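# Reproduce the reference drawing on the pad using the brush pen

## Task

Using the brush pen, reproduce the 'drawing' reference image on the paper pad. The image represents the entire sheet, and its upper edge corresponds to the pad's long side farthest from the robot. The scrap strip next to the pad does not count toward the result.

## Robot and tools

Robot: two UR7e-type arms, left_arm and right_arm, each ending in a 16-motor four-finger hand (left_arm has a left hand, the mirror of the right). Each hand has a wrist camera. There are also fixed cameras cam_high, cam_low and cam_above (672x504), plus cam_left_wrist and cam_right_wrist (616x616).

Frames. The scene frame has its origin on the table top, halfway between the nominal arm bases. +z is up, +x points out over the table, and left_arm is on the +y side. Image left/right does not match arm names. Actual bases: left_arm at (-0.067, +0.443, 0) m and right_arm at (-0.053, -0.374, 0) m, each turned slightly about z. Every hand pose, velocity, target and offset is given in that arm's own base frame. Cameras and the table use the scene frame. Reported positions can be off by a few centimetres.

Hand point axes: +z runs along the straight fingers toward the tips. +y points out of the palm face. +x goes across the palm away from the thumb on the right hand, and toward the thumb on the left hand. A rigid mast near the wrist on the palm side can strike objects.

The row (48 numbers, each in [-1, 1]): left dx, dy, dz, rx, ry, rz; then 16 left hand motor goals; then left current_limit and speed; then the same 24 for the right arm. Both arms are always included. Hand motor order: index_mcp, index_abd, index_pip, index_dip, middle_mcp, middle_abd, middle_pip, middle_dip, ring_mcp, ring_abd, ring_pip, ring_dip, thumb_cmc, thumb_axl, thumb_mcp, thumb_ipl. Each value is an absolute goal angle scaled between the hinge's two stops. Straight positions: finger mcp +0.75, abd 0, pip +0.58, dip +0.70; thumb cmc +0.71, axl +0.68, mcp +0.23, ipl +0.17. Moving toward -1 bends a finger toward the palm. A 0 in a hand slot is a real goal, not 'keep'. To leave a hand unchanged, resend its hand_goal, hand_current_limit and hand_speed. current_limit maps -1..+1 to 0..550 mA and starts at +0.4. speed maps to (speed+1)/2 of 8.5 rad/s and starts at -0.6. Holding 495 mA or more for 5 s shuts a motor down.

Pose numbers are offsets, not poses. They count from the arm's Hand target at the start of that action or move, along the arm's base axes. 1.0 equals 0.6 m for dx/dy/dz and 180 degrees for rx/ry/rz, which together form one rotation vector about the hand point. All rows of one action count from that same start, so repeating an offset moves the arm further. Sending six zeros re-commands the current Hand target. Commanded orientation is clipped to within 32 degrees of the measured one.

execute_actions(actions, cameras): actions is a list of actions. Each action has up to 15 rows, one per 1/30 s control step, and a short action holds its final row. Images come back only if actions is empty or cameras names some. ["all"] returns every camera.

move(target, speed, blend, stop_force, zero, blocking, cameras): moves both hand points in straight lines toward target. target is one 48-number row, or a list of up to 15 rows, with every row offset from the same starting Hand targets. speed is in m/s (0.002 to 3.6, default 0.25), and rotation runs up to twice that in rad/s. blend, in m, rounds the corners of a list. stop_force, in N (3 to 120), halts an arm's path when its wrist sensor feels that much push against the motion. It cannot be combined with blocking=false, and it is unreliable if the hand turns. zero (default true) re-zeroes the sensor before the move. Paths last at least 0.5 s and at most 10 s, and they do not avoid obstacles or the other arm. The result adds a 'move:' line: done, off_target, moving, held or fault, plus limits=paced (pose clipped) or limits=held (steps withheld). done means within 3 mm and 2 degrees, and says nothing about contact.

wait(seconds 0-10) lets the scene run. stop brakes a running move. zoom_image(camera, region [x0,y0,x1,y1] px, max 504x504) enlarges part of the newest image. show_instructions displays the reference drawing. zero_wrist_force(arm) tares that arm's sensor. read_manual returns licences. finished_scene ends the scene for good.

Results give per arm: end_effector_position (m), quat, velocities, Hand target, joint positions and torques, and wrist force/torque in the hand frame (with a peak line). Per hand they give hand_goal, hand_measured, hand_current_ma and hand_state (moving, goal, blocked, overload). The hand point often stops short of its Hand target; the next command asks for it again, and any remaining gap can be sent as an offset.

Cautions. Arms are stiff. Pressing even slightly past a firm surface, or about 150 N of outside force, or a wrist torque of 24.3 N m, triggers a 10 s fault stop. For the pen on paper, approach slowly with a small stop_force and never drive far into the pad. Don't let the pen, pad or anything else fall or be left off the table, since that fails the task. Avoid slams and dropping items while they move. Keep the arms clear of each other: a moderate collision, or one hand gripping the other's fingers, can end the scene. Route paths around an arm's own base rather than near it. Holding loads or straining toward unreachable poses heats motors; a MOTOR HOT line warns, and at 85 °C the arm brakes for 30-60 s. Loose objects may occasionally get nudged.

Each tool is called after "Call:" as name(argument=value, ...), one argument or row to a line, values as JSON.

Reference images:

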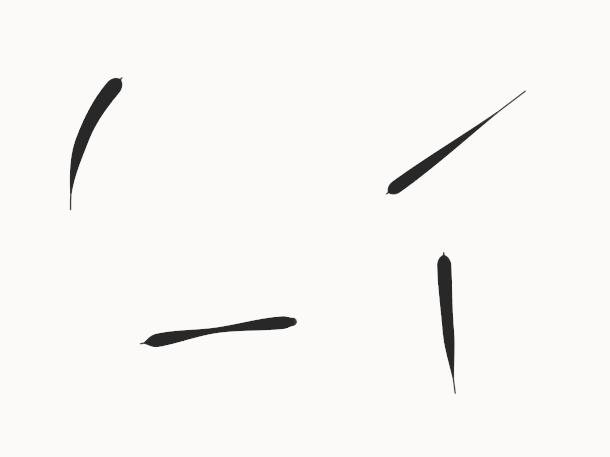

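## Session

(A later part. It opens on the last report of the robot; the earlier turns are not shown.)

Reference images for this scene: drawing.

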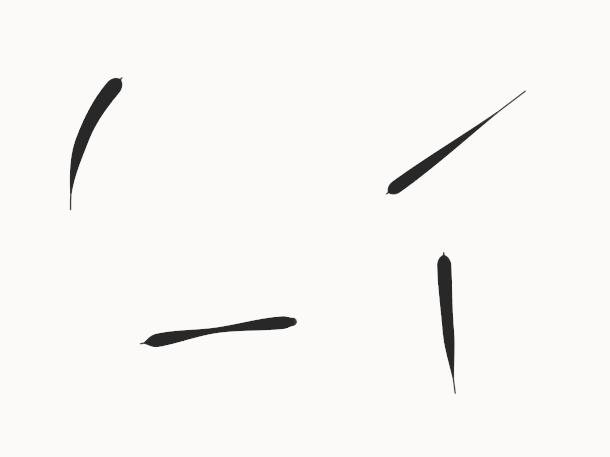

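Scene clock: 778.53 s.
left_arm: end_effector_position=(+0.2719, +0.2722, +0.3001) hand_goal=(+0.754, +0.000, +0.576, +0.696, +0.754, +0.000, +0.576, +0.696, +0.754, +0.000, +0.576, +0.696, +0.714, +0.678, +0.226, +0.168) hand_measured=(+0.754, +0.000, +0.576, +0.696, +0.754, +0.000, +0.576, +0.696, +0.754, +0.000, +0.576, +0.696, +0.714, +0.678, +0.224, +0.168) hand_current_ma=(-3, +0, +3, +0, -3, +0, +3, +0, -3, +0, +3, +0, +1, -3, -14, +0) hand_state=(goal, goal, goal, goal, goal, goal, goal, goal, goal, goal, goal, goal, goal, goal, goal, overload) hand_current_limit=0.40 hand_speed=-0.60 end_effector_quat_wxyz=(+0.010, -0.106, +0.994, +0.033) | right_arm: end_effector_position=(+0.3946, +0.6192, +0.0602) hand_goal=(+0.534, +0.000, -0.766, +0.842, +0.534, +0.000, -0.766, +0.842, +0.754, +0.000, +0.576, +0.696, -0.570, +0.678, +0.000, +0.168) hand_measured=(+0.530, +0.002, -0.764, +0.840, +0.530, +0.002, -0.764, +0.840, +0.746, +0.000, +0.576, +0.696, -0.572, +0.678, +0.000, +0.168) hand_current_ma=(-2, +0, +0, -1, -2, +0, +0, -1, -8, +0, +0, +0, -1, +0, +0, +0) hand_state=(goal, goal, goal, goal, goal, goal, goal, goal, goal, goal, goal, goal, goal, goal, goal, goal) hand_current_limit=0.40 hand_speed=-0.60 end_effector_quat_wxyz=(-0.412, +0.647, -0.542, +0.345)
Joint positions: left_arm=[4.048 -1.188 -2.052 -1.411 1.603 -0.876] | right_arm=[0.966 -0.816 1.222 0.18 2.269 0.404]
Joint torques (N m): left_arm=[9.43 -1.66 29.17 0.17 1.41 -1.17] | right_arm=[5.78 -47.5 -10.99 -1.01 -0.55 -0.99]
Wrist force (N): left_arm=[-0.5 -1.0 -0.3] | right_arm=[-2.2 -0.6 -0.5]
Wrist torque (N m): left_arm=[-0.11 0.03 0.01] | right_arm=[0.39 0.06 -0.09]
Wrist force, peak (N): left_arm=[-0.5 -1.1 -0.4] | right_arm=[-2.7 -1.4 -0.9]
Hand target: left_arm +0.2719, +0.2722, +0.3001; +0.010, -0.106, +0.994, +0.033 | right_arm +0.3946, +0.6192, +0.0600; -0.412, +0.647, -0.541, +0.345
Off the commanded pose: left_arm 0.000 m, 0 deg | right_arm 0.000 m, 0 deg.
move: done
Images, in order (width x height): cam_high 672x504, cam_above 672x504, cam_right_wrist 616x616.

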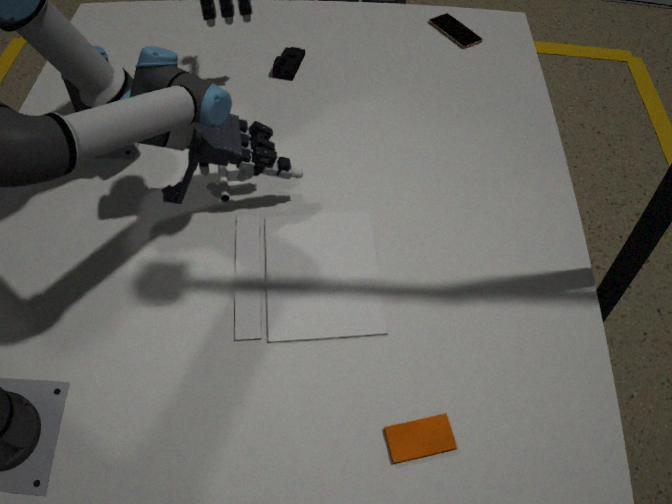

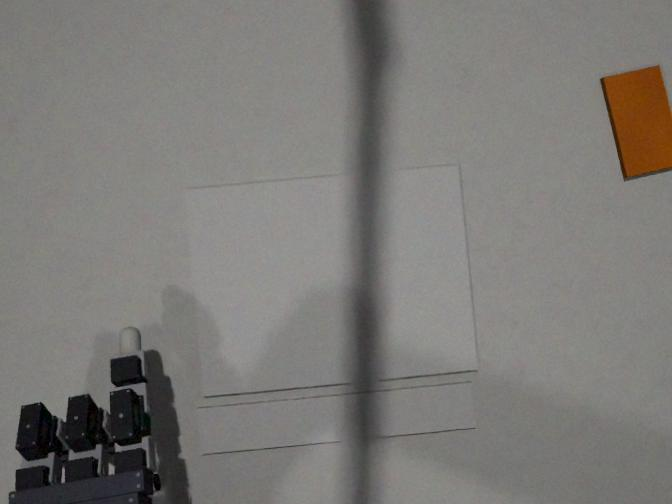

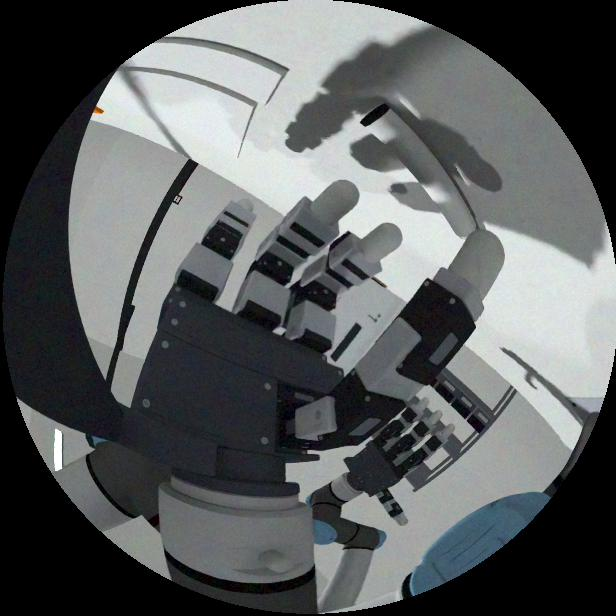

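Call:
move(
  target=[0,0,0,0,0,0, 0.754,0,0.576,0.696,0.754,0,0.576,0.696,0.754,0,0.576,0.696,0.714,0.678,0.226,0.168,0.4,-0.6, 0.0045,-0.0245,-0.02,0,0,0, 0.534,0,-0.766,0.841,0.534,0,-0.766,0.841,0.754,0,0.576,0.696,-0.571,0.678,0.0,0.168,0.4,-0.6],
  speed=0.1,
  cameras=[],
)

Call:
move(
  target=[0,0,0,0,0,0, 0.754,0,0.576,0.696,0.754,0,0.576,0.696,0.754,0,0.576,0.696,0.714,0.678,0.226,0.168,0.4,-0.6, 0,0,-0.04,0,0,0, 0.534,0,-0.766,0.841,0.534,0,-0.766,0.841,0.754,0,0.576,0.696,-0.571,0.678,0.0,0.168,0.4,-0.6],
  speed=0.02,
  stop_force=4,
  cameras=["cam_high","cam_above","cam_right_wrist"],
)

Call:
zoom_image(
  camera="cam_high",
  region=[150, 100, 310, 230],
)

Call:
zoom_image(
  camera="cam_right_wrist",
  region=[240, 20, 600, 380],
)

Scene clock: 821.00 s.
left_arm: end_effector_position=(+0.2719, +0.2722, +0.3001) hand_goal=(+0.754, +0.000, +0.576, +0.696, +0.754, +0.000, +0.576, +0.696, +0.754, +0.000, +0.576, +0.696, +0.714, +0.678, +0.226, +0.168) hand_measured=(+0.754, +0.000, +0.576, +0.696, +0.754, +0.000, +0.576, +0.696, +0.754, +0.000, +0.576, +0.696, +0.714, +0.678, +0.224, +0.168) hand_current_ma=(-3, +0, +3, +0, -3, +0, +3, +0, -3, +0, +3, +0, +1, -3, -14, +0) hand_state=(goal, goal, goal, goal, goal, goal, goal, goal, goal, goal, goal, goal, goal, goal, goal, overload) hand_current_limit=0.40 hand_speed=-0.60 end_effector_quat_wxyz=(+0.010, -0.106, +0.994, +0.033) | right_arm: end_effector_position=(+0.3973, +0.6044, +0.0481) hand_goal=(+0.534, +0.000, -0.766, +0.842, +0.534, +0.000, -0.766, +0.842, +0.754, +0.000, +0.576, +0.696, -0.570, +0.678, +0.000, +0.168) hand_measured=(+0.530, +0.002, -0.764, +0.840, +0.530, +0.002, -0.764, +0.840, +0.746, +0.000, +0.576, +0.696, -0.572, +0.678, +0.000, +0.168) hand_current_ma=(-2, +0, +0, -1, -2, +0, +0, -1, -8, +0, +0, +0, -1, +0, +0, +0) hand_state=(goal, goal, goal, goal, goal, goal, goal, goal, goal, goal, goal, goal, goal, goal, goal, goal) hand_current_limit=0.40 hand_speed=-0.60 end_effector_quat_wxyz=(-0.412, +0.647, -0.541, +0.345)
Joint positions: left_arm=[4.048 -1.188 -2.052 -1.411 1.603 -0.876] | right_arm=[0.948 -0.835 1.288 0.124 2.254 0.39]
Joint torques (N m): left_arm=[10.09 -1.91 28.78 0.26 1.34 -1.15] | right_arm=[8.61 -42.11 -32.98 1.63 2.24 1.09]
Wrist force (N): left_arm=[-0.9 -0.7 0.0] | right_arm=[-2.1 -0.4 -0.8]
Wrist torque (N m): left_arm=[-0.08 0.10 -0.03] | right_arm=[0.46 0.04 0.10]
Wrist force, peak (N): left_arm=[-0.5 -1.3 -0.1] | right_arm=[-2.4 -1.0 -0.8]
Hand target: left_arm +0.2719, +0.2722, +0.3001; +0.010, -0.106, +0.994, +0.033 | right_arm +0.3973, +0.6045, +0.0480; -0.412, +0.647, -0.541, +0.345
Off the commanded pose: left_arm 0.000 m, 0 deg | right_arm 0.000 m, 0 deg.
move: done
No camera images: "cameras" was empty.

Scene clock: 823.03 s.
left_arm: end_effector_position=(+0.2719, +0.2722, +0.3001) hand_goal=(+0.754, +0.000, +0.576, +0.696, +0.754, +0.000, +0.576, +0.696, +0.754, +0.000, +0.576, +0.696, +0.714, +0.678, +0.226, +0.168) hand_measured=(+0.754, +0.000, +0.576, +0.696, +0.754, +0.000, +0.576, +0.696, +0.754, +0.000, +0.576, +0.696, +0.714, +0.678, +0.224, +0.168) hand_current_ma=(-3, +0, +3, +0, -3, +0, +3, +0, -3, +0, +3, +0, +1, -3, -14, +0) hand_state=(goal, goal, goal, goal, goal, goal, goal, goal, goal, goal, goal, goal, goal, goal, goal, overload) hand_current_limit=0.40 hand_speed=-0.60 end_effector_quat_wxyz=(+0.010, -0.106, +0.994, +0.033) | right_arm: end_effector_position=(+0.3973, +0.6044, +0.0308) hand_goal=(+0.534, +0.000, -0.766, +0.842, +0.534, +0.000, -0.766, +0.842, +0.754, +0.000, +0.576, +0.696, -0.570, +0.678, +0.000, +0.168) hand_measured=(+0.530, +0.002, -0.764, +0.840, +0.530, +0.002, -0.764, +0.840, +0.746, +0.000, +0.576, +0.696, -0.572, +0.678, +0.000, +0.168) hand_current_ma=(-2, +0, +0, -1, -2, +0, +0, -1, -8, +0, +0, +0, -1, +0, +0, +0) hand_state=(goal, goal, goal, goal, goal, goal, goal, goal, goal, goal, goal, goal, goal, goal, goal, goal) hand_current_limit=0.40 hand_speed=-0.60 end_effector_quat_wxyz=(-0.412, +0.647, -0.541, +0.345)
Joint positions: left_arm=[4.048 -1.188 -2.052 -1.411 1.603 -0.876] | right_arm=[0.948 -0.816 1.302 0.091 2.254 0.391]
Joint torques (N m): left_arm=[9.46 -1.76 28.87 0.28 1.04 -1.27] | right_arm=[8.23 -60.29 -30.93 -0.89 -0.9 -1.34]
Wrist force (N): left_arm=[-0.6 -0.6 -0.6] | right_arm=[-1.8 -5.1 -2.2]
Wrist torque (N m): left_arm=[-0.03 0.05 -0.01] | right_arm=[0.08 0.00 0.11]
Wrist force, peak (N): left_arm=[-0.5 -1.2 -0.3] | right_arm=[-2.0 -17.3 -5.9]
Hand target: left_arm +0.2719, +0.2722, +0.3001; +0.010, -0.106, +0.994, +0.033 | right_arm +0.3973, +0.6045, +0.0308; -0.412, +0.647, -0.541, +0.345 (not the last commanded pose)
Off the commanded pose: left_arm 0.000 m, 0 deg | right_arm 0.007 m, 0 deg.
move: contact (right_arm)
Images, in order (width x height): cam_high 672x504, cam_above 672x504, cam_right_wrist 616x616.

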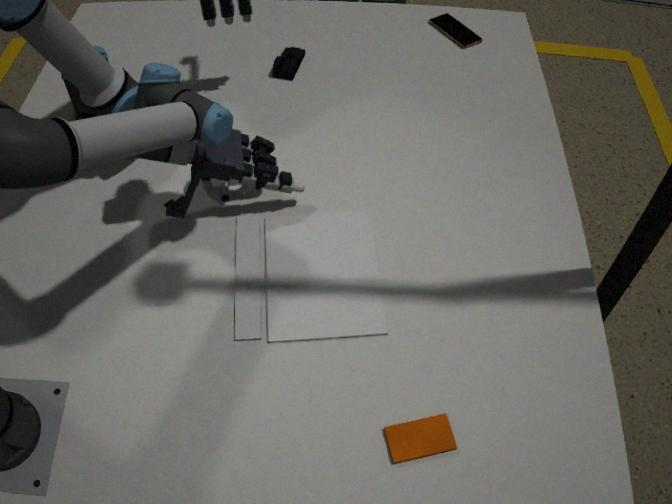

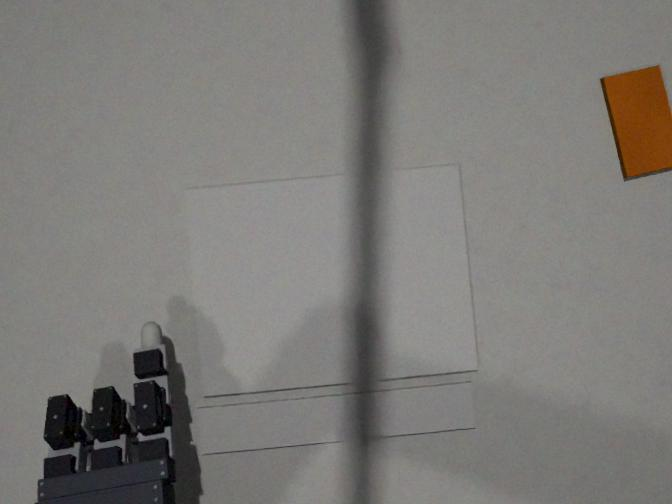

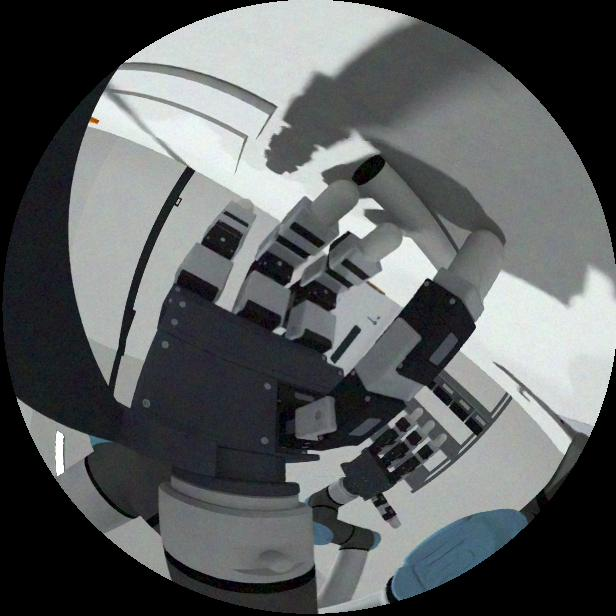

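Scaled by 3.150.

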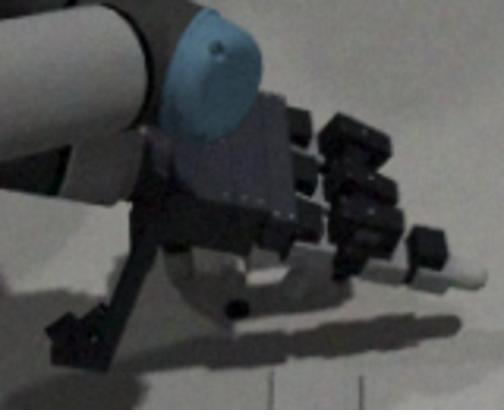

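Scaled by 1.400 from the camera's 616x616 image, which has a finer 880x880 frame.

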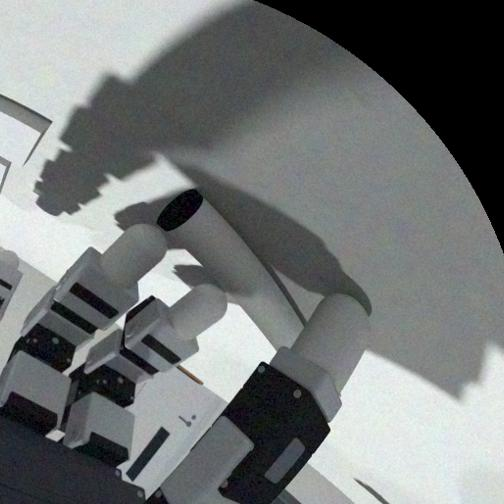

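Call:
move(
  target=[0,0,0,0,0,0, 0.754,0,0.576,0.696,0.754,0,0.576,0.696,0.754,0,0.576,0.696,0.714,0.678,0.226,0.168,0.4,-0.6, 0,0,0,0,0,0, 0.205,0,-0.664,0.841,0.205,0,-0.664,0.841,0.754,0,0.576,0.696,-0.571,0.678,-0.337,0.168,0.6,-0.88],
  speed=0.05,
  cameras=["cam_high","cam_right_wrist"],
)

Call:
zoom_image(
  camera="cam_high",
  region=[150, 100, 310, 230],
)

Call:
zoom_image(
  camera="cam_right_wrist",
  region=[240, 20, 600, 380],
)

Scene clock: 852.30 s.
left_arm: end_effector_position=(+0.2719, +0.2722, +0.3001) hand_goal=(+0.754, +0.000, +0.576, +0.696, +0.754, +0.000, +0.576, +0.696, +0.754, +0.000, +0.576, +0.696, +0.714, +0.678, +0.226, +0.168) hand_measured=(+0.754, +0.000, +0.576, +0.696, +0.754, +0.000, +0.576, +0.696, +0.754, +0.000, +0.576, +0.696, +0.714, +0.678, +0.224, +0.168) hand_current_ma=(-3, +0, +3, +0, -3, +0, +3, +0, -3, +0, +3, +0, +1, -3, -14, +0) hand_state=(goal, goal, goal, goal, goal, goal, goal, goal, goal, goal, goal, goal, goal, goal, goal, overload) hand_current_limit=0.40 hand_speed=-0.60 end_effector_quat_wxyz=(+0.010, -0.106, +0.994, +0.033) | right_arm: end_effector_position=(+0.3973, +0.6045, +0.0309) hand_goal=(+0.206, +0.000, -0.664, +0.842, +0.206, +0.000, -0.664, +0.842, +0.754, +0.000, +0.576, +0.696, -0.570, +0.678, -0.336, +0.168) hand_measured=(+0.460, +0.000, -0.692, +0.840, +0.462, +0.000, -0.694, +0.840, +0.746, +0.000, +0.576, +0.696, -0.574, +0.676, -0.294, +0.176) hand_current_ma=(+440, +0, -43, -1, +440, +0, -47, -1, -8, +0, +0, +0, -2, -1, +111, +10) hand_state=(blocked, goal, blocked, goal, blocked, goal, blocked, goal, goal, goal, goal, goal, goal, goal, blocked, goal) hand_current_limit=0.60 hand_speed=-0.88 end_effector_quat_wxyz=(-0.412, +0.647, -0.541, +0.345)
Joint positions: left_arm=[4.048 -1.188 -2.052 -1.411 1.603 -0.876] | right_arm=[0.948 -0.816 1.302 0.091 2.254 0.391]
Joint torques (N m): left_arm=[9.81 -1.76 29.42 0.26 1.24 -1.18] | right_arm=[6.29 -31.36 -6.81 4.47 -0.96 -1.38]
Wrist force (N): left_arm=[-0.3 -0.5 -0.2] | right_arm=[-1.0 -24.9 -1.0]
Wrist torque (N m): left_arm=[-0.05 0.02 0.02] | right_arm=[0.17 0.05 -0.05]
Wrist force, peak (N): left_arm=[-0.5 -1.2 -0.2] | right_arm=[-1.1 -25.3 0.4]
Hand target: left_arm +0.2719, +0.2722, +0.3001; +0.010, -0.106, +0.994, +0.033 | right_arm +0.3973, +0.6045, +0.0308; -0.412, +0.647, -0.541, +0.345
Off the commanded pose: left_arm 0.000 m, 0 deg | right_arm 0.000 m, 0 deg.
move: done
Images, in order (width x height): cam_high 672x504, cam_right_wrist 616x616.

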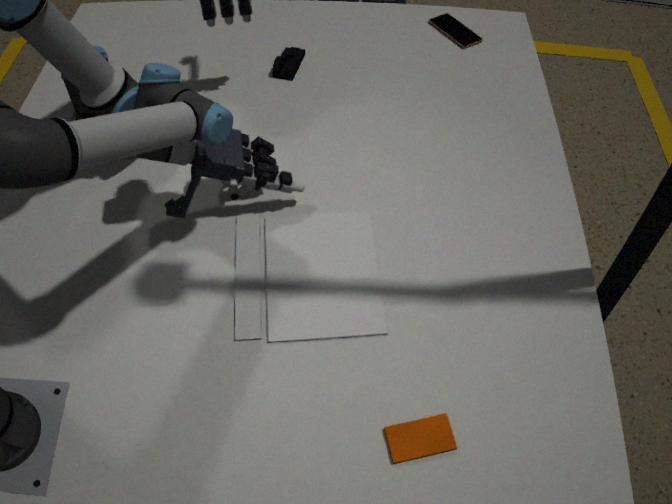

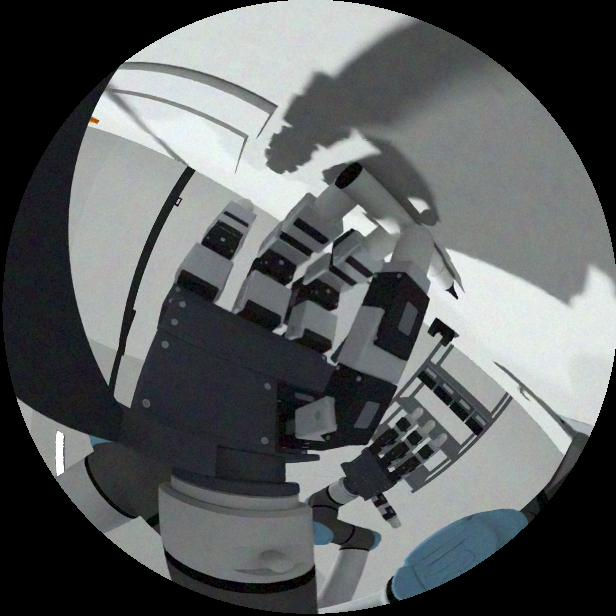

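Scaled by 3.150.

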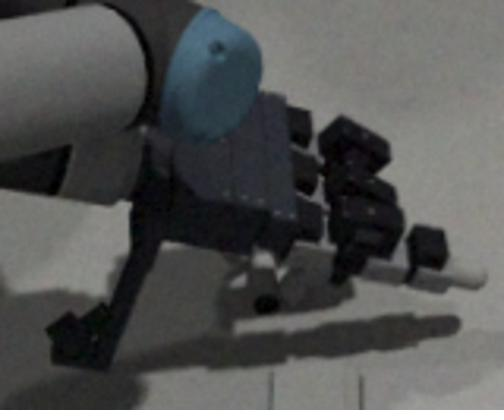

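Scaled by 1.400 from the camera's 616x616 image, which has a finer 880x880 frame.

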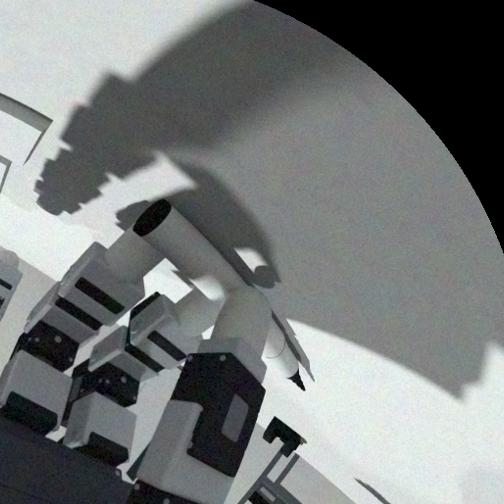

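Call:
move(
  target=[0,0,0,0,0,0, 0.754,0,0.576,0.696,0.754,0,0.576,0.696,0.754,0,0.576,0.696,0.714,0.678,0.226,0.168,0.4,-0.6, 0,0,0.012,0,0,0, 0.205,0,-0.664,0.841,0.205,0,-0.664,0.841,0.754,0,0.576,0.696,-0.571,0.678,-0.337,0.168,0.6,-0.88],
  speed=0.02,
  cameras=["cam_high","cam_right_wrist"],
)

Call:
zoom_image(
  camera="cam_right_wrist",
  region=[240, 20, 600, 380],
)

Scene clock: 865.07 s.
left_arm: end_effector_position=(+0.2719, +0.2722, +0.3001) hand_goal=(+0.754, +0.000, +0.576, +0.696, +0.754, +0.000, +0.576, +0.696, +0.754, +0.000, +0.576, +0.696, +0.714, +0.678, +0.226, +0.168) hand_measured=(+0.754, +0.000, +0.576, +0.696, +0.754, +0.000, +0.576, +0.696, +0.754, +0.000, +0.576, +0.696, +0.714, +0.678, +0.224, +0.168) hand_current_ma=(-3, +0, +3, +0, -3, +0, +3, +0, -3, +0, +3, +0, +1, -3, -14, +0) hand_state=(goal, goal, goal, goal, goal, goal, goal, goal, goal, goal, goal, goal, goal, goal, goal, overload) hand_current_limit=0.40 hand_speed=-0.60 end_effector_quat_wxyz=(+0.010, -0.106, +0.994, +0.033) | right_arm: end_effector_position=(+0.3973, +0.6045, +0.0381) hand_goal=(+0.206, +0.000, -0.664, +0.842, +0.206, +0.000, -0.664, +0.842, +0.754, +0.000, +0.576, +0.696, -0.570, +0.678, -0.336, +0.168) hand_measured=(+0.370, -0.008, -0.622, +0.866, +0.278, +0.002, -0.638, +0.854, +0.746, +0.000, +0.576, +0.696, -0.548, +0.690, -0.266, +0.204) hand_current_ma=(+440, -6, +77, +33, +187, +1, +39, +14, -8, +0, +0, +0, +29, +16, +235, +92) hand_state=(blocked, goal, blocked, blocked, blocked, goal, blocked, goal, goal, goal, goal, goal, blocked, goal, blocked, blocked) hand_current_limit=0.60 hand_speed=-0.88 end_effector_quat_wxyz=(-0.412, +0.647, -0.541, +0.345)
Joint positions: left_arm=[4.048 -1.188 -2.052 -1.411 1.603 -0.876] | right_arm=[0.948 -0.824 1.296 0.105 2.254 0.391]
Joint torques (N m): left_arm=[9.6 -1.78 29.25 0.34 0.91 -1.2] | right_arm=[-2.03 -47.93 -24.21 -1.05 -0.98 -0.94]
Wrist force (N): left_arm=[-0.6 -0.8 -0.3] | right_arm=[-1.7 0.1 -0.8]
Wrist torque (N m): left_arm=[-0.09 0.06 -0.01] | right_arm=[0.54 0.00 0.12]
Wrist force, peak (N): left_arm=[-0.7 -0.9 -0.5] | right_arm=[-2.6 -25.9 -0.5]
Hand target: left_arm +0.2719, +0.2722, +0.3001; +0.010, -0.106, +0.994, +0.033 | right_arm +0.3973, +0.6045, +0.0380; -0.412, +0.647, -0.541, +0.345
Off the commanded pose: left_arm 0.000 m, 0 deg | right_arm 0.000 m, 0 deg.
move: done
Images, in order (width x height): cam_high 672x504, cam_right_wrist 616x616.

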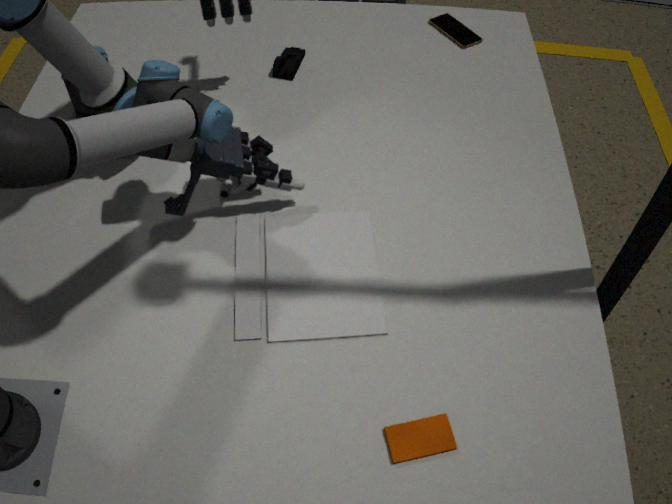

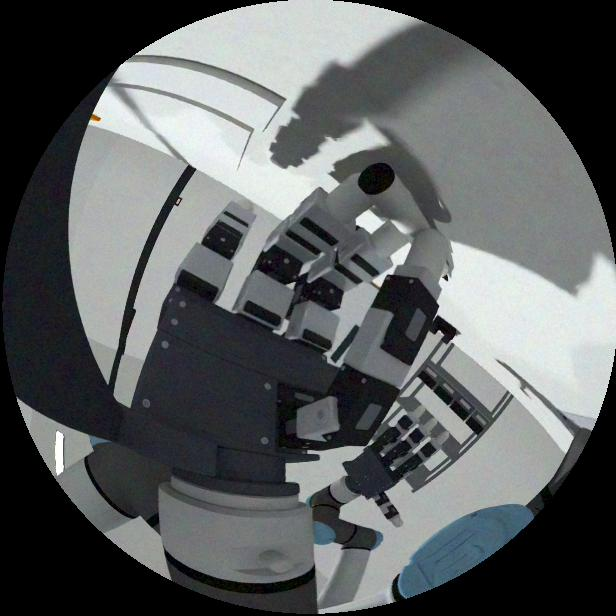

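Scaled by 1.400 from the camera's 616x616 image, which has a finer 880x880 frame.

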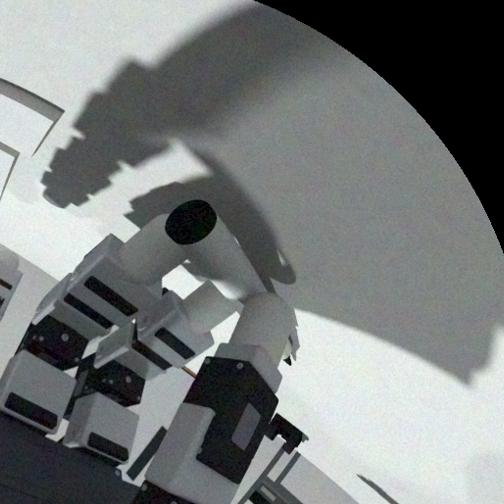

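Call:
move(
  target=[
    [0,0,0,0,0,0, 0.754,0,0.576,0.696,0.754,0,0.576,0.696,0.754,0,0.576,0.696,0.714,0.678,0.226,0.168,0.4,-0.6, 0,0,-0.0067,0,0,0, 0.205,0,-0.664,0.841,0.205,0,-0.664,0.841,0.754,0,0.576,0.696,-0.571,0.678,-0.337,0.168,0.6,-0.88],
    [0,0,0,0,0,0, 0.754,0,0.576,0.696,0.754,0,0.576,0.696,0.754,0,0.576,0.696,0.714,0.678,0.226,0.168,0.4,-0.6, 0,0,-0.0068,0,0,0, 0.534,0,-0.766,0.841,0.534,0,-0.766,0.841,0.754,0,0.576,0.696,-0.686,0.678,0.0,0.168,0.6,-0.88],
    [0,0,0,0,0,0, 0.754,0,0.576,0.696,0.754,0,0.576,0.696,0.754,0,0.576,0.696,0.714,0.678,0.226,0.168,0.4,-0.6, 0,0,-0.0117,0,0,0, 0.274,0,-0.664,0.841,0.274,0,-0.664,0.841,0.754,0,0.576,0.696,-0.686,0.678,0.0,0.168,0.6,-0.88],
  ],
  speed=0.03,
  cameras=["cam_high","cam_right_wrist"],
)

Call:
zoom_image(
  camera="cam_right_wrist",
  region=[240, 20, 600, 380],
)

Scene clock: 912.73 s.
left_arm: end_effector_position=(+0.2719, +0.2722, +0.3001) hand_goal=(+0.754, +0.000, +0.576, +0.696, +0.754, +0.000, +0.576, +0.696, +0.754, +0.000, +0.576, +0.696, +0.714, +0.678, +0.226, +0.168) hand_measured=(+0.754, +0.000, +0.576, +0.696, +0.754, +0.000, +0.576, +0.696, +0.754, +0.000, +0.576, +0.696, +0.714, +0.678, +0.224, +0.168) hand_current_ma=(-3, +0, +3, +0, -3, +0, +3, +0, -3, +0, +3, +0, +1, -3, -14, +0) hand_state=(goal, goal, goal, goal, goal, goal, goal, goal, goal, goal, goal, goal, goal, goal, goal, overload) hand_current_limit=0.40 hand_speed=-0.60 end_effector_quat_wxyz=(+0.010, -0.106, +0.994, +0.033) | right_arm: end_effector_position=(+0.3973, +0.6044, +0.0310) hand_goal=(+0.274, +0.000, -0.664, +0.842, +0.274, +0.000, -0.664, +0.842, +0.754, +0.000, +0.576, +0.696, -0.686, +0.678, +0.000, +0.168) hand_measured=(+0.462, -0.004, -0.692, +0.840, +0.464, -0.002, -0.694, +0.840, +0.746, +0.000, +0.576, +0.696, -0.682, +0.680, -0.002, +0.170) hand_current_ma=(+440, -1, -42, -1, +440, -1, -46, +0, -8, +0, +0, +0, +3, +2, -2, +1) hand_state=(blocked, goal, blocked, goal, blocked, goal, blocked, goal, goal, goal, goal, goal, goal, goal, goal, goal) hand_current_limit=0.60 hand_speed=-0.88 end_effector_quat_wxyz=(-0.412, +0.647, -0.541, +0.345)
Joint positions: left_arm=[4.048 -1.188 -2.052 -1.411 1.603 -0.876] | right_arm=[0.948 -0.816 1.302 0.091 2.254 0.391]
Joint torques (N m): left_arm=[9.57 -1.37 29.49 0.39 0.77 -1.2] | right_arm=[4.51 -46.97 -16.16 3.33 -0.36 -0.59]
Wrist force (N): left_arm=[-0.7 -0.4 -0.3] | right_arm=[-0.5 -23.6 0.5]
Wrist torque (N m): left_arm=[-0.03 0.06 -0.02] | right_arm=[0.27 0.02 0.00]
Wrist force, peak (N): left_arm=[-0.6 -1.2 -0.3] | right_arm=[-0.6 -24.5 0.3]
Hand target: left_arm +0.2719, +0.2722, +0.3001; +0.010, -0.106, +0.994, +0.033 | right_arm +0.3973, +0.6045, +0.0310; -0.412, +0.647, -0.541, +0.345
Off the commanded pose: left_arm 0.000 m, 0 deg | right_arm 0.000 m, 0 deg.
move: done
Images, in order (width x height): cam_high 672x504, cam_right_wrist 616x616.

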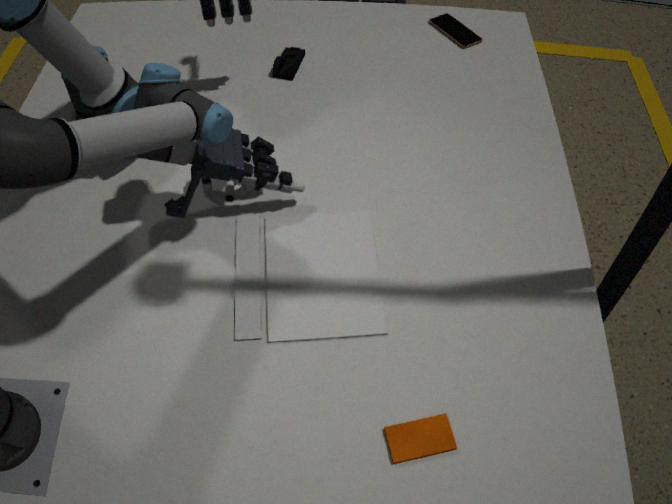

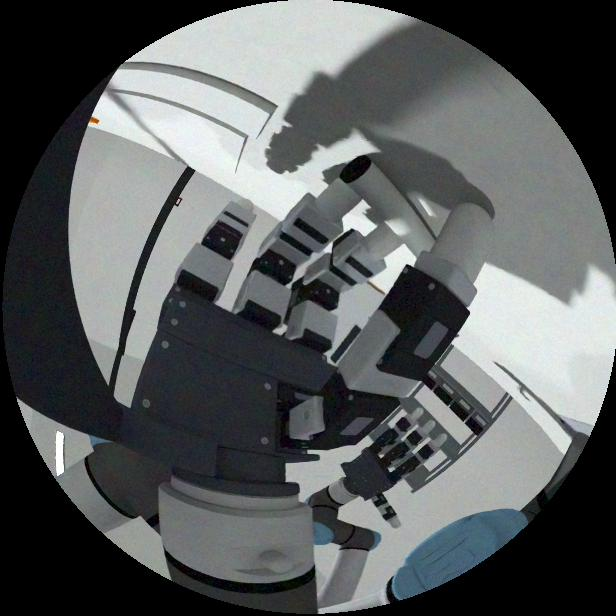

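Scaled by 1.400 from the camera's 616x616 image, which has a finer 880x880 frame.

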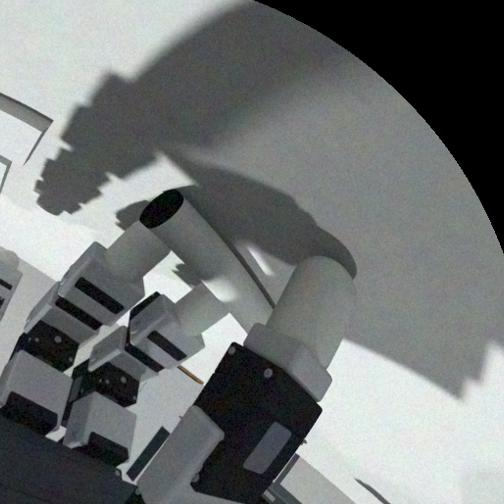

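Call:
move(
  target=[
    [0,0,0,0,0,0, 0.754,0,0.576,0.696,0.754,0,0.576,0.696,0.754,0,0.576,0.696,0.714,0.678,0.226,0.168,0.4,-0.6, 0,0,0.01,0,0,0, 0.274,0,-0.664,0.841,0.274,0,-0.664,0.841,0.754,0,0.576,0.696,-0.686,0.678,0.0,0.168,0.6,-0.88],
    [0,0,0,0,0,0, 0.754,0,0.576,0.696,0.754,0,0.576,0.696,0.754,0,0.576,0.696,0.714,0.678,0.226,0.168,0.4,-0.6, 0,0,0.0025,0,0,0, 0.274,0,-0.664,0.841,0.274,0,-0.664,0.841,0.754,0,0.576,0.696,-0.686,0.678,0.0,0.168,0.6,-0.88],
  ],
  speed=0.03,
  cameras=["cam_high","cam_right_wrist"],
)

Call:
zoom_image(
  camera="cam_right_wrist",
  region=[240, 20, 600, 380],
)

Scene clock: 930.70 s.
left_arm: end_effector_position=(+0.2719, +0.2722, +0.3001) hand_goal=(+0.754, +0.000, +0.576, +0.696, +0.754, +0.000, +0.576, +0.696, +0.754, +0.000, +0.576, +0.696, +0.714, +0.678, +0.226, +0.168) hand_measured=(+0.754, +0.000, +0.576, +0.696, +0.754, +0.000, +0.576, +0.696, +0.754, +0.000, +0.576, +0.696, +0.714, +0.678, +0.224, +0.168) hand_current_ma=(-3, +0, +3, +0, -3, +0, +3, +0, -3, +0, +3, +0, +1, -3, -14, +0) hand_state=(goal, goal, goal, goal, goal, goal, goal, goal, goal, goal, goal, goal, goal, goal, goal, overload) hand_current_limit=0.40 hand_speed=-0.60 end_effector_quat_wxyz=(+0.010, -0.106, +0.994, +0.033) | right_arm: end_effector_position=(+0.3972, +0.6044, +0.0323) hand_goal=(+0.274, +0.000, -0.664, +0.842, +0.274, +0.000, -0.664, +0.842, +0.754, +0.000, +0.576, +0.696, -0.686, +0.678, +0.000, +0.168) hand_measured=(+0.274, -0.004, -0.658, +0.846, +0.274, -0.002, -0.658, +0.846, +0.746, +0.000, +0.576, +0.696, -0.682, +0.680, -0.002, +0.170) hand_current_ma=(+0, -1, +3, +2, +0, -1, +5, +2, -8, +0, +0, +0, +2, +2, -1, +1) hand_state=(goal, goal, goal, goal, goal, goal, goal, goal, goal, goal, goal, goal, goal, goal, goal, goal) hand_current_limit=0.60 hand_speed=-0.88 end_effector_quat_wxyz=(-0.412, +0.647, -0.541, +0.345) end_effector_velocity=(+0.000, -0.002, +0.000) end_effector_angular_velocity=(-0.004, +0.003, -0.001)
Joint positions: left_arm=[4.048 -1.188 -2.052 -1.411 1.603 -0.876] | right_arm=[0.948 -0.817 1.301 0.094 2.254 0.391]
Joint velocities: left_arm=[within noise] | right_arm=[-0.001 0 0 0.006 0 0]
Joint torques (N m): left_arm=[9.13 -1.63 29.04 0.29 0.8 -1.16] | right_arm=[-2.39 -62.68 -18.05 1.71 -0.12 -0.55]
Wrist force (N): left_arm=[-0.3 -0.8 0.0] | right_arm=[-2.0 0.2 -0.6]
Wrist torque (N m): left_arm=[-0.09 0.03 0.02] | right_arm=[0.55 0.02 0.11]
Wrist force, peak (N): left_arm=[-0.8 -1.1 0.1] | right_arm=[-0.6 -24.5 0.6]
Hand target: left_arm +0.2719, +0.2722, +0.3001; +0.010, -0.106, +0.994, +0.033 | right_arm +0.3973, +0.6045, +0.0325; -0.412, +0.647, -0.541, +0.345
Off the commanded pose: left_arm 0.000 m, 0 deg | right_arm 0.000 m, 0 deg.
move: done
Images, in order (width x height): cam_high 672x504, cam_right_wrist 616x616.

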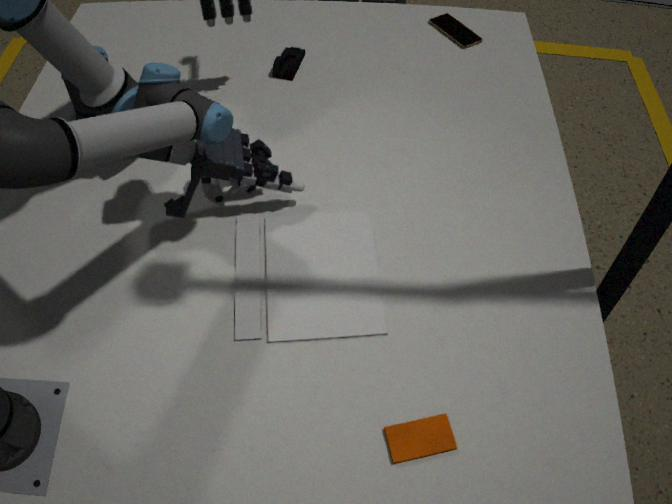

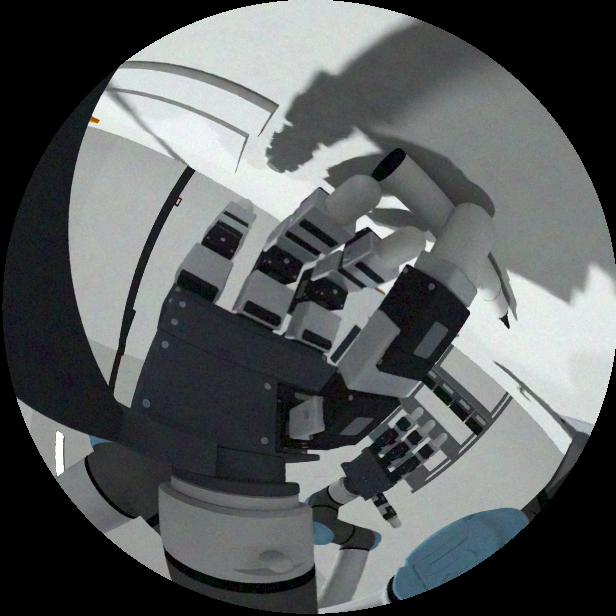

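Scaled by 1.400 from the camera's 616x616 image, which has a finer 880x880 frame.

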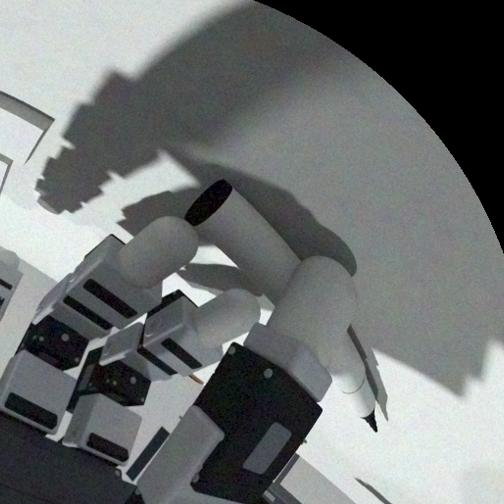

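Call:
move(
  target=[
    [0,0,0,0,0,0, 0.754,0,0.576,0.696,0.754,0,0.576,0.696,0.754,0,0.576,0.696,0.714,0.678,0.226,0.168,0.4,-0.6, 0,0,0.0,0,0,0, 0.205,0,-0.664,0.841,0.205,0,-0.664,0.841,0.754,0,0.576,0.696,-0.686,0.678,-0.258,0.168,0.6,-0.9],
    [0,0,0,0,0,0, 0.754,0,0.576,0.696,0.754,0,0.576,0.696,0.754,0,0.576,0.696,0.714,0.678,0.226,0.168,0.4,-0.6, 0,0,0.013,0,0,0, 0.205,0,-0.664,0.841,0.205,0,-0.664,0.841,0.754,0,0.576,0.696,-0.686,0.678,-0.258,0.168,0.6,-0.9],
  ],
  speed=0.03,
  cameras=["cam_high","cam_right_wrist"],
)

Call:
zoom_image(
  camera="cam_right_wrist",
  region=[240, 20, 600, 380],
)

Scene clock: 946.37 s.
left_arm: end_effector_position=(+0.2719, +0.2722, +0.3001) hand_goal=(+0.754, +0.000, +0.576, +0.696, +0.754, +0.000, +0.576, +0.696, +0.754, +0.000, +0.576, +0.696, +0.714, +0.678, +0.226, +0.168) hand_measured=(+0.754, +0.000, +0.576, +0.696, +0.754, +0.000, +0.576, +0.696, +0.754, +0.000, +0.576, +0.696, +0.714, +0.678, +0.224, +0.168) hand_current_ma=(-3, +0, +3, +0, -3, +0, +3, +0, -3, +0, +3, +0, +1, -3, -14, +0) hand_state=(goal, goal, goal, goal, goal, goal, goal, goal, goal, goal, goal, goal, goal, goal, goal, overload) hand_current_limit=0.40 hand_speed=-0.60 end_effector_quat_wxyz=(+0.010, -0.106, +0.994, +0.033) | right_arm: end_effector_position=(+0.3973, +0.6045, +0.0405) hand_goal=(+0.206, +0.000, -0.664, +0.842, +0.206, +0.000, -0.664, +0.842, +0.754, +0.000, +0.576, +0.696, -0.686, +0.678, -0.258, +0.168) hand_measured=(+0.230, -0.002, -0.650, +0.850, +0.232, -0.002, -0.648, +0.850, +0.746, +0.000, +0.576, +0.696, -0.684, +0.680, -0.138, +0.192) hand_current_ma=(+38, -1, +16, +6, +41, -1, +18, +6, -8, +0, +0, +0, +2, +2, +440, +55) hand_state=(blocked, goal, goal, goal, blocked, goal, goal, goal, goal, goal, goal, goal, goal, goal, blocked, blocked) hand_current_limit=0.60 hand_speed=-0.90 end_effector_quat_wxyz=(-0.412, +0.647, -0.541, +0.345)
Joint positions: left_arm=[4.048 -1.188 -2.052 -1.411 1.603 -0.876] | right_arm=[0.948 -0.827 1.294 0.11 2.254 0.391]
Joint torques (N m): left_arm=[9.42 -1.88 29.22 0.21 0.56 -1.13] | right_arm=[-6.99 -47.89 -25.27 -0.71 0.05 0.36]
Wrist force (N): left_arm=[-0.7 -0.6 -0.5] | right_arm=[-2.2 0.5 -0.7]
Wrist torque (N m): left_arm=[-0.05 0.06 -0.01] | right_arm=[0.59 0.06 0.09]
Wrist force, peak (N): left_arm=[-0.7 -1.2 0.0] | right_arm=[-2.1 -4.8 -3.9]
Hand target: left_arm +0.2719, +0.2722, +0.3001; +0.010, -0.106, +0.994, +0.033 | right_arm +0.3973, +0.6045, +0.0403; -0.412, +0.647, -0.541, +0.345
Off the commanded pose: left_arm 0.000 m, 0 deg | right_arm 0.000 m, 0 deg.
move: done
Images, in order (width x height): cam_high 672x504, cam_right_wrist 616x616.

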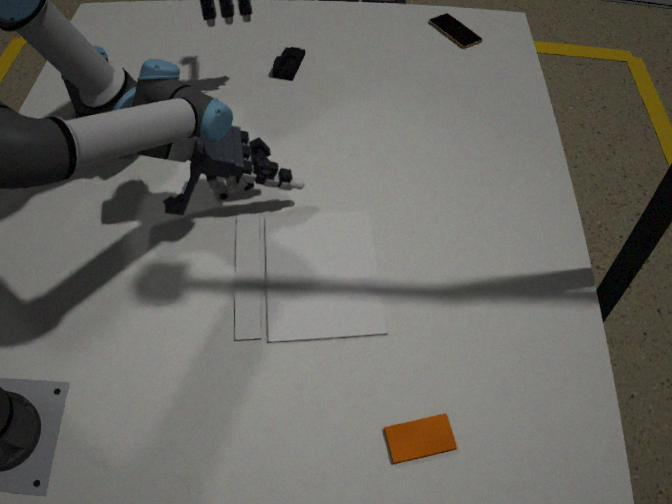

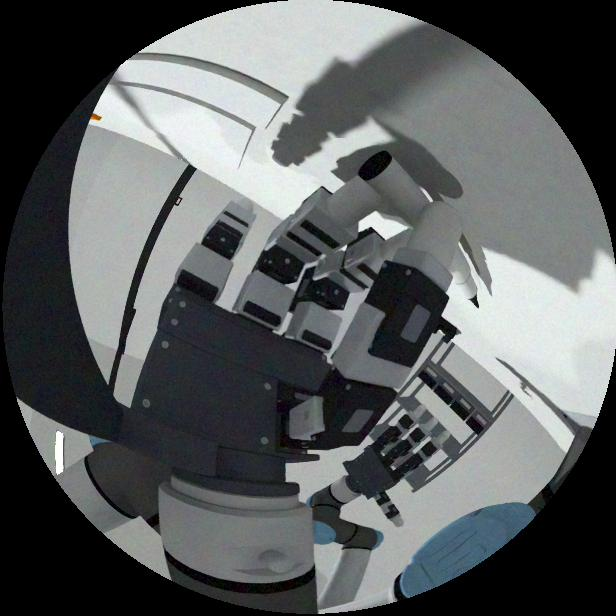

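Scaled by 1.400 from the camera's 616x616 image, which has a finer 880x880 frame.

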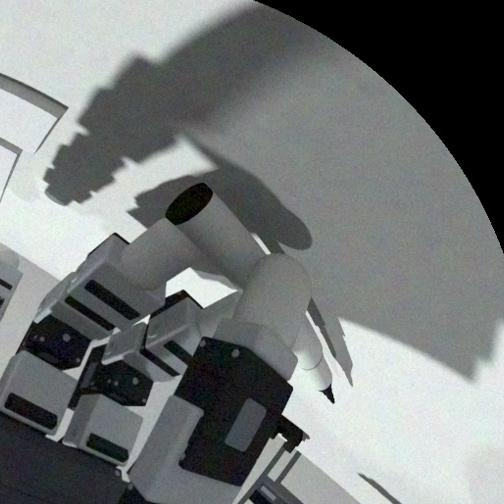

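Call:
move(
  target=[0,0,0,0,0,0, 0.754,0,0.576,0.696,0.754,0,0.576,0.696,0.754,0,0.576,0.696,0.714,0.678,0.226,0.168,0.4,-0.6, 0,0,0.15,0,0,0, 0.205,0,-0.664,0.841,0.205,0,-0.664,0.841,0.754,0,0.576,0.696,-0.686,0.678,-0.258,0.168,0.6,-0.9],
  speed=0.08,
  cameras=["cam_high","cam_right_wrist"],
)

Call:
zoom_image(
  camera="cam_right_wrist",
  region=[240, 20, 600, 380],
)

Call:
zoom_image(
  camera="cam_high",
  region=[150, 60, 310, 190],
)

Scene clock: 956.97 s.
left_arm: end_effector_position=(+0.2719, +0.2722, +0.3001) hand_goal=(+0.754, +0.000, +0.576, +0.696, +0.754, +0.000, +0.576, +0.696, +0.754, +0.000, +0.576, +0.696, +0.714, +0.678, +0.226, +0.168) hand_measured=(+0.754, +0.000, +0.576, +0.696, +0.754, +0.000, +0.576, +0.696, +0.754, +0.000, +0.576, +0.696, +0.714, +0.678, +0.224, +0.168) hand_current_ma=(-3, +0, +3, +0, -3, +0, +3, +0, -3, +0, +3, +0, +1, -3, -14, +0) hand_state=(goal, goal, goal, goal, goal, goal, goal, goal, goal, goal, goal, goal, goal, goal, goal, overload) hand_current_limit=0.40 hand_speed=-0.60 end_effector_quat_wxyz=(+0.010, -0.106, +0.994, +0.033) | right_arm: end_effector_position=(+0.3973, +0.6045, +0.1304) hand_goal=(+0.206, +0.000, -0.664, +0.842, +0.206, +0.000, -0.664, +0.842, +0.754, +0.000, +0.576, +0.696, -0.686, +0.678, -0.258, +0.168) hand_measured=(+0.230, -0.002, -0.650, +0.850, +0.232, -0.002, -0.648, +0.850, +0.746, +0.000, +0.576, +0.696, -0.684, +0.680, -0.138, +0.192) hand_current_ma=(+39, -1, +16, +6, +42, -1, +18, +6, -8, +0, +0, +0, +2, +2, +440, +55) hand_state=(blocked, goal, goal, goal, blocked, goal, goal, goal, goal, goal, goal, goal, goal, goal, blocked, blocked) hand_current_limit=0.60 hand_speed=-0.90 end_effector_quat_wxyz=(-0.412, +0.647, -0.541, +0.345)
Joint positions: left_arm=[4.048 -1.188 -2.052 -1.411 1.603 -0.876] | right_arm=[0.948 -0.909 1.191 0.294 2.254 0.391]
Joint torques (N m): left_arm=[9.14 -1.65 29.28 0.24 0.44 -1.21] | right_arm=[-6.33 -40.69 -7.95 -1.04 -0.22 1]
Wrist force (N): left_arm=[-0.1 -0.4 -0.3] | right_arm=[-2.2 0.2 -0.9]
Wrist torque (N m): left_arm=[-0.03 -0.01 0.03] | right_arm=[0.55 0.11 0.10]
Wrist force, peak (N): left_arm=[-0.6 -1.1 -0.2] | right_arm=[-2.4 -0.8 -1.2]
Hand target: left_arm +0.2719, +0.2722, +0.3001; +0.010, -0.106, +0.994, +0.033 | right_arm +0.3973, +0.6045, +0.1303; -0.412, +0.647, -0.541, +0.345
Off the commanded pose: left_arm 0.000 m, 0 deg | right_arm 0.000 m, 0 deg.
move: done
Images, in order (width x height): cam_high 672x504, cam_right_wrist 616x616.

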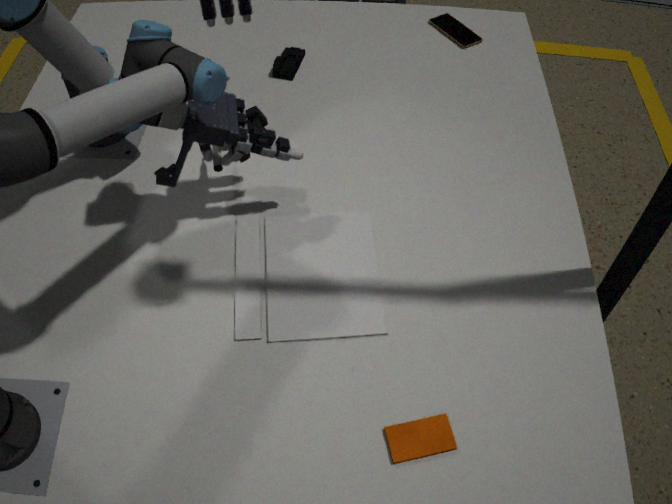

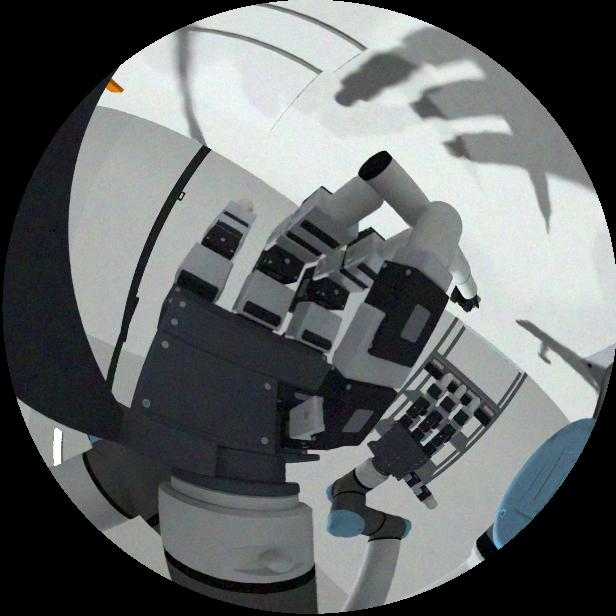

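Scaled by 1.400 from the camera's 616x616 image, which has a finer 880x880 frame.

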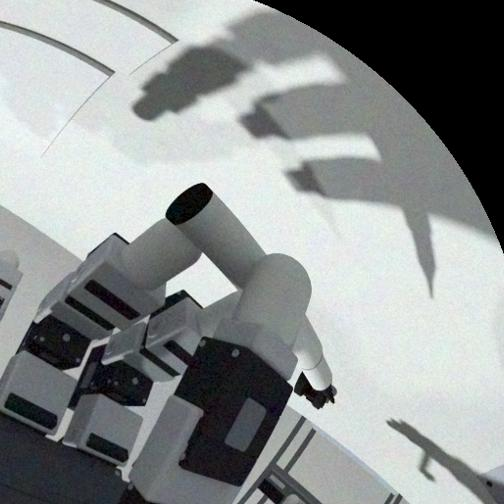

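Scaled by 3.150.

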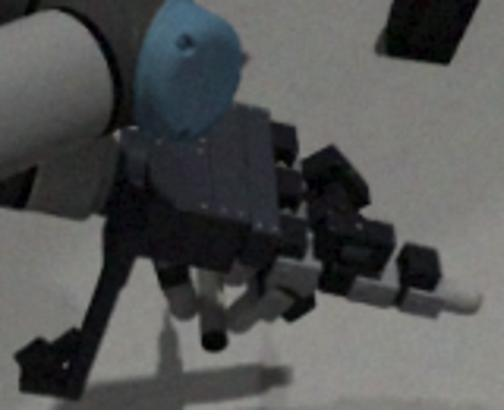

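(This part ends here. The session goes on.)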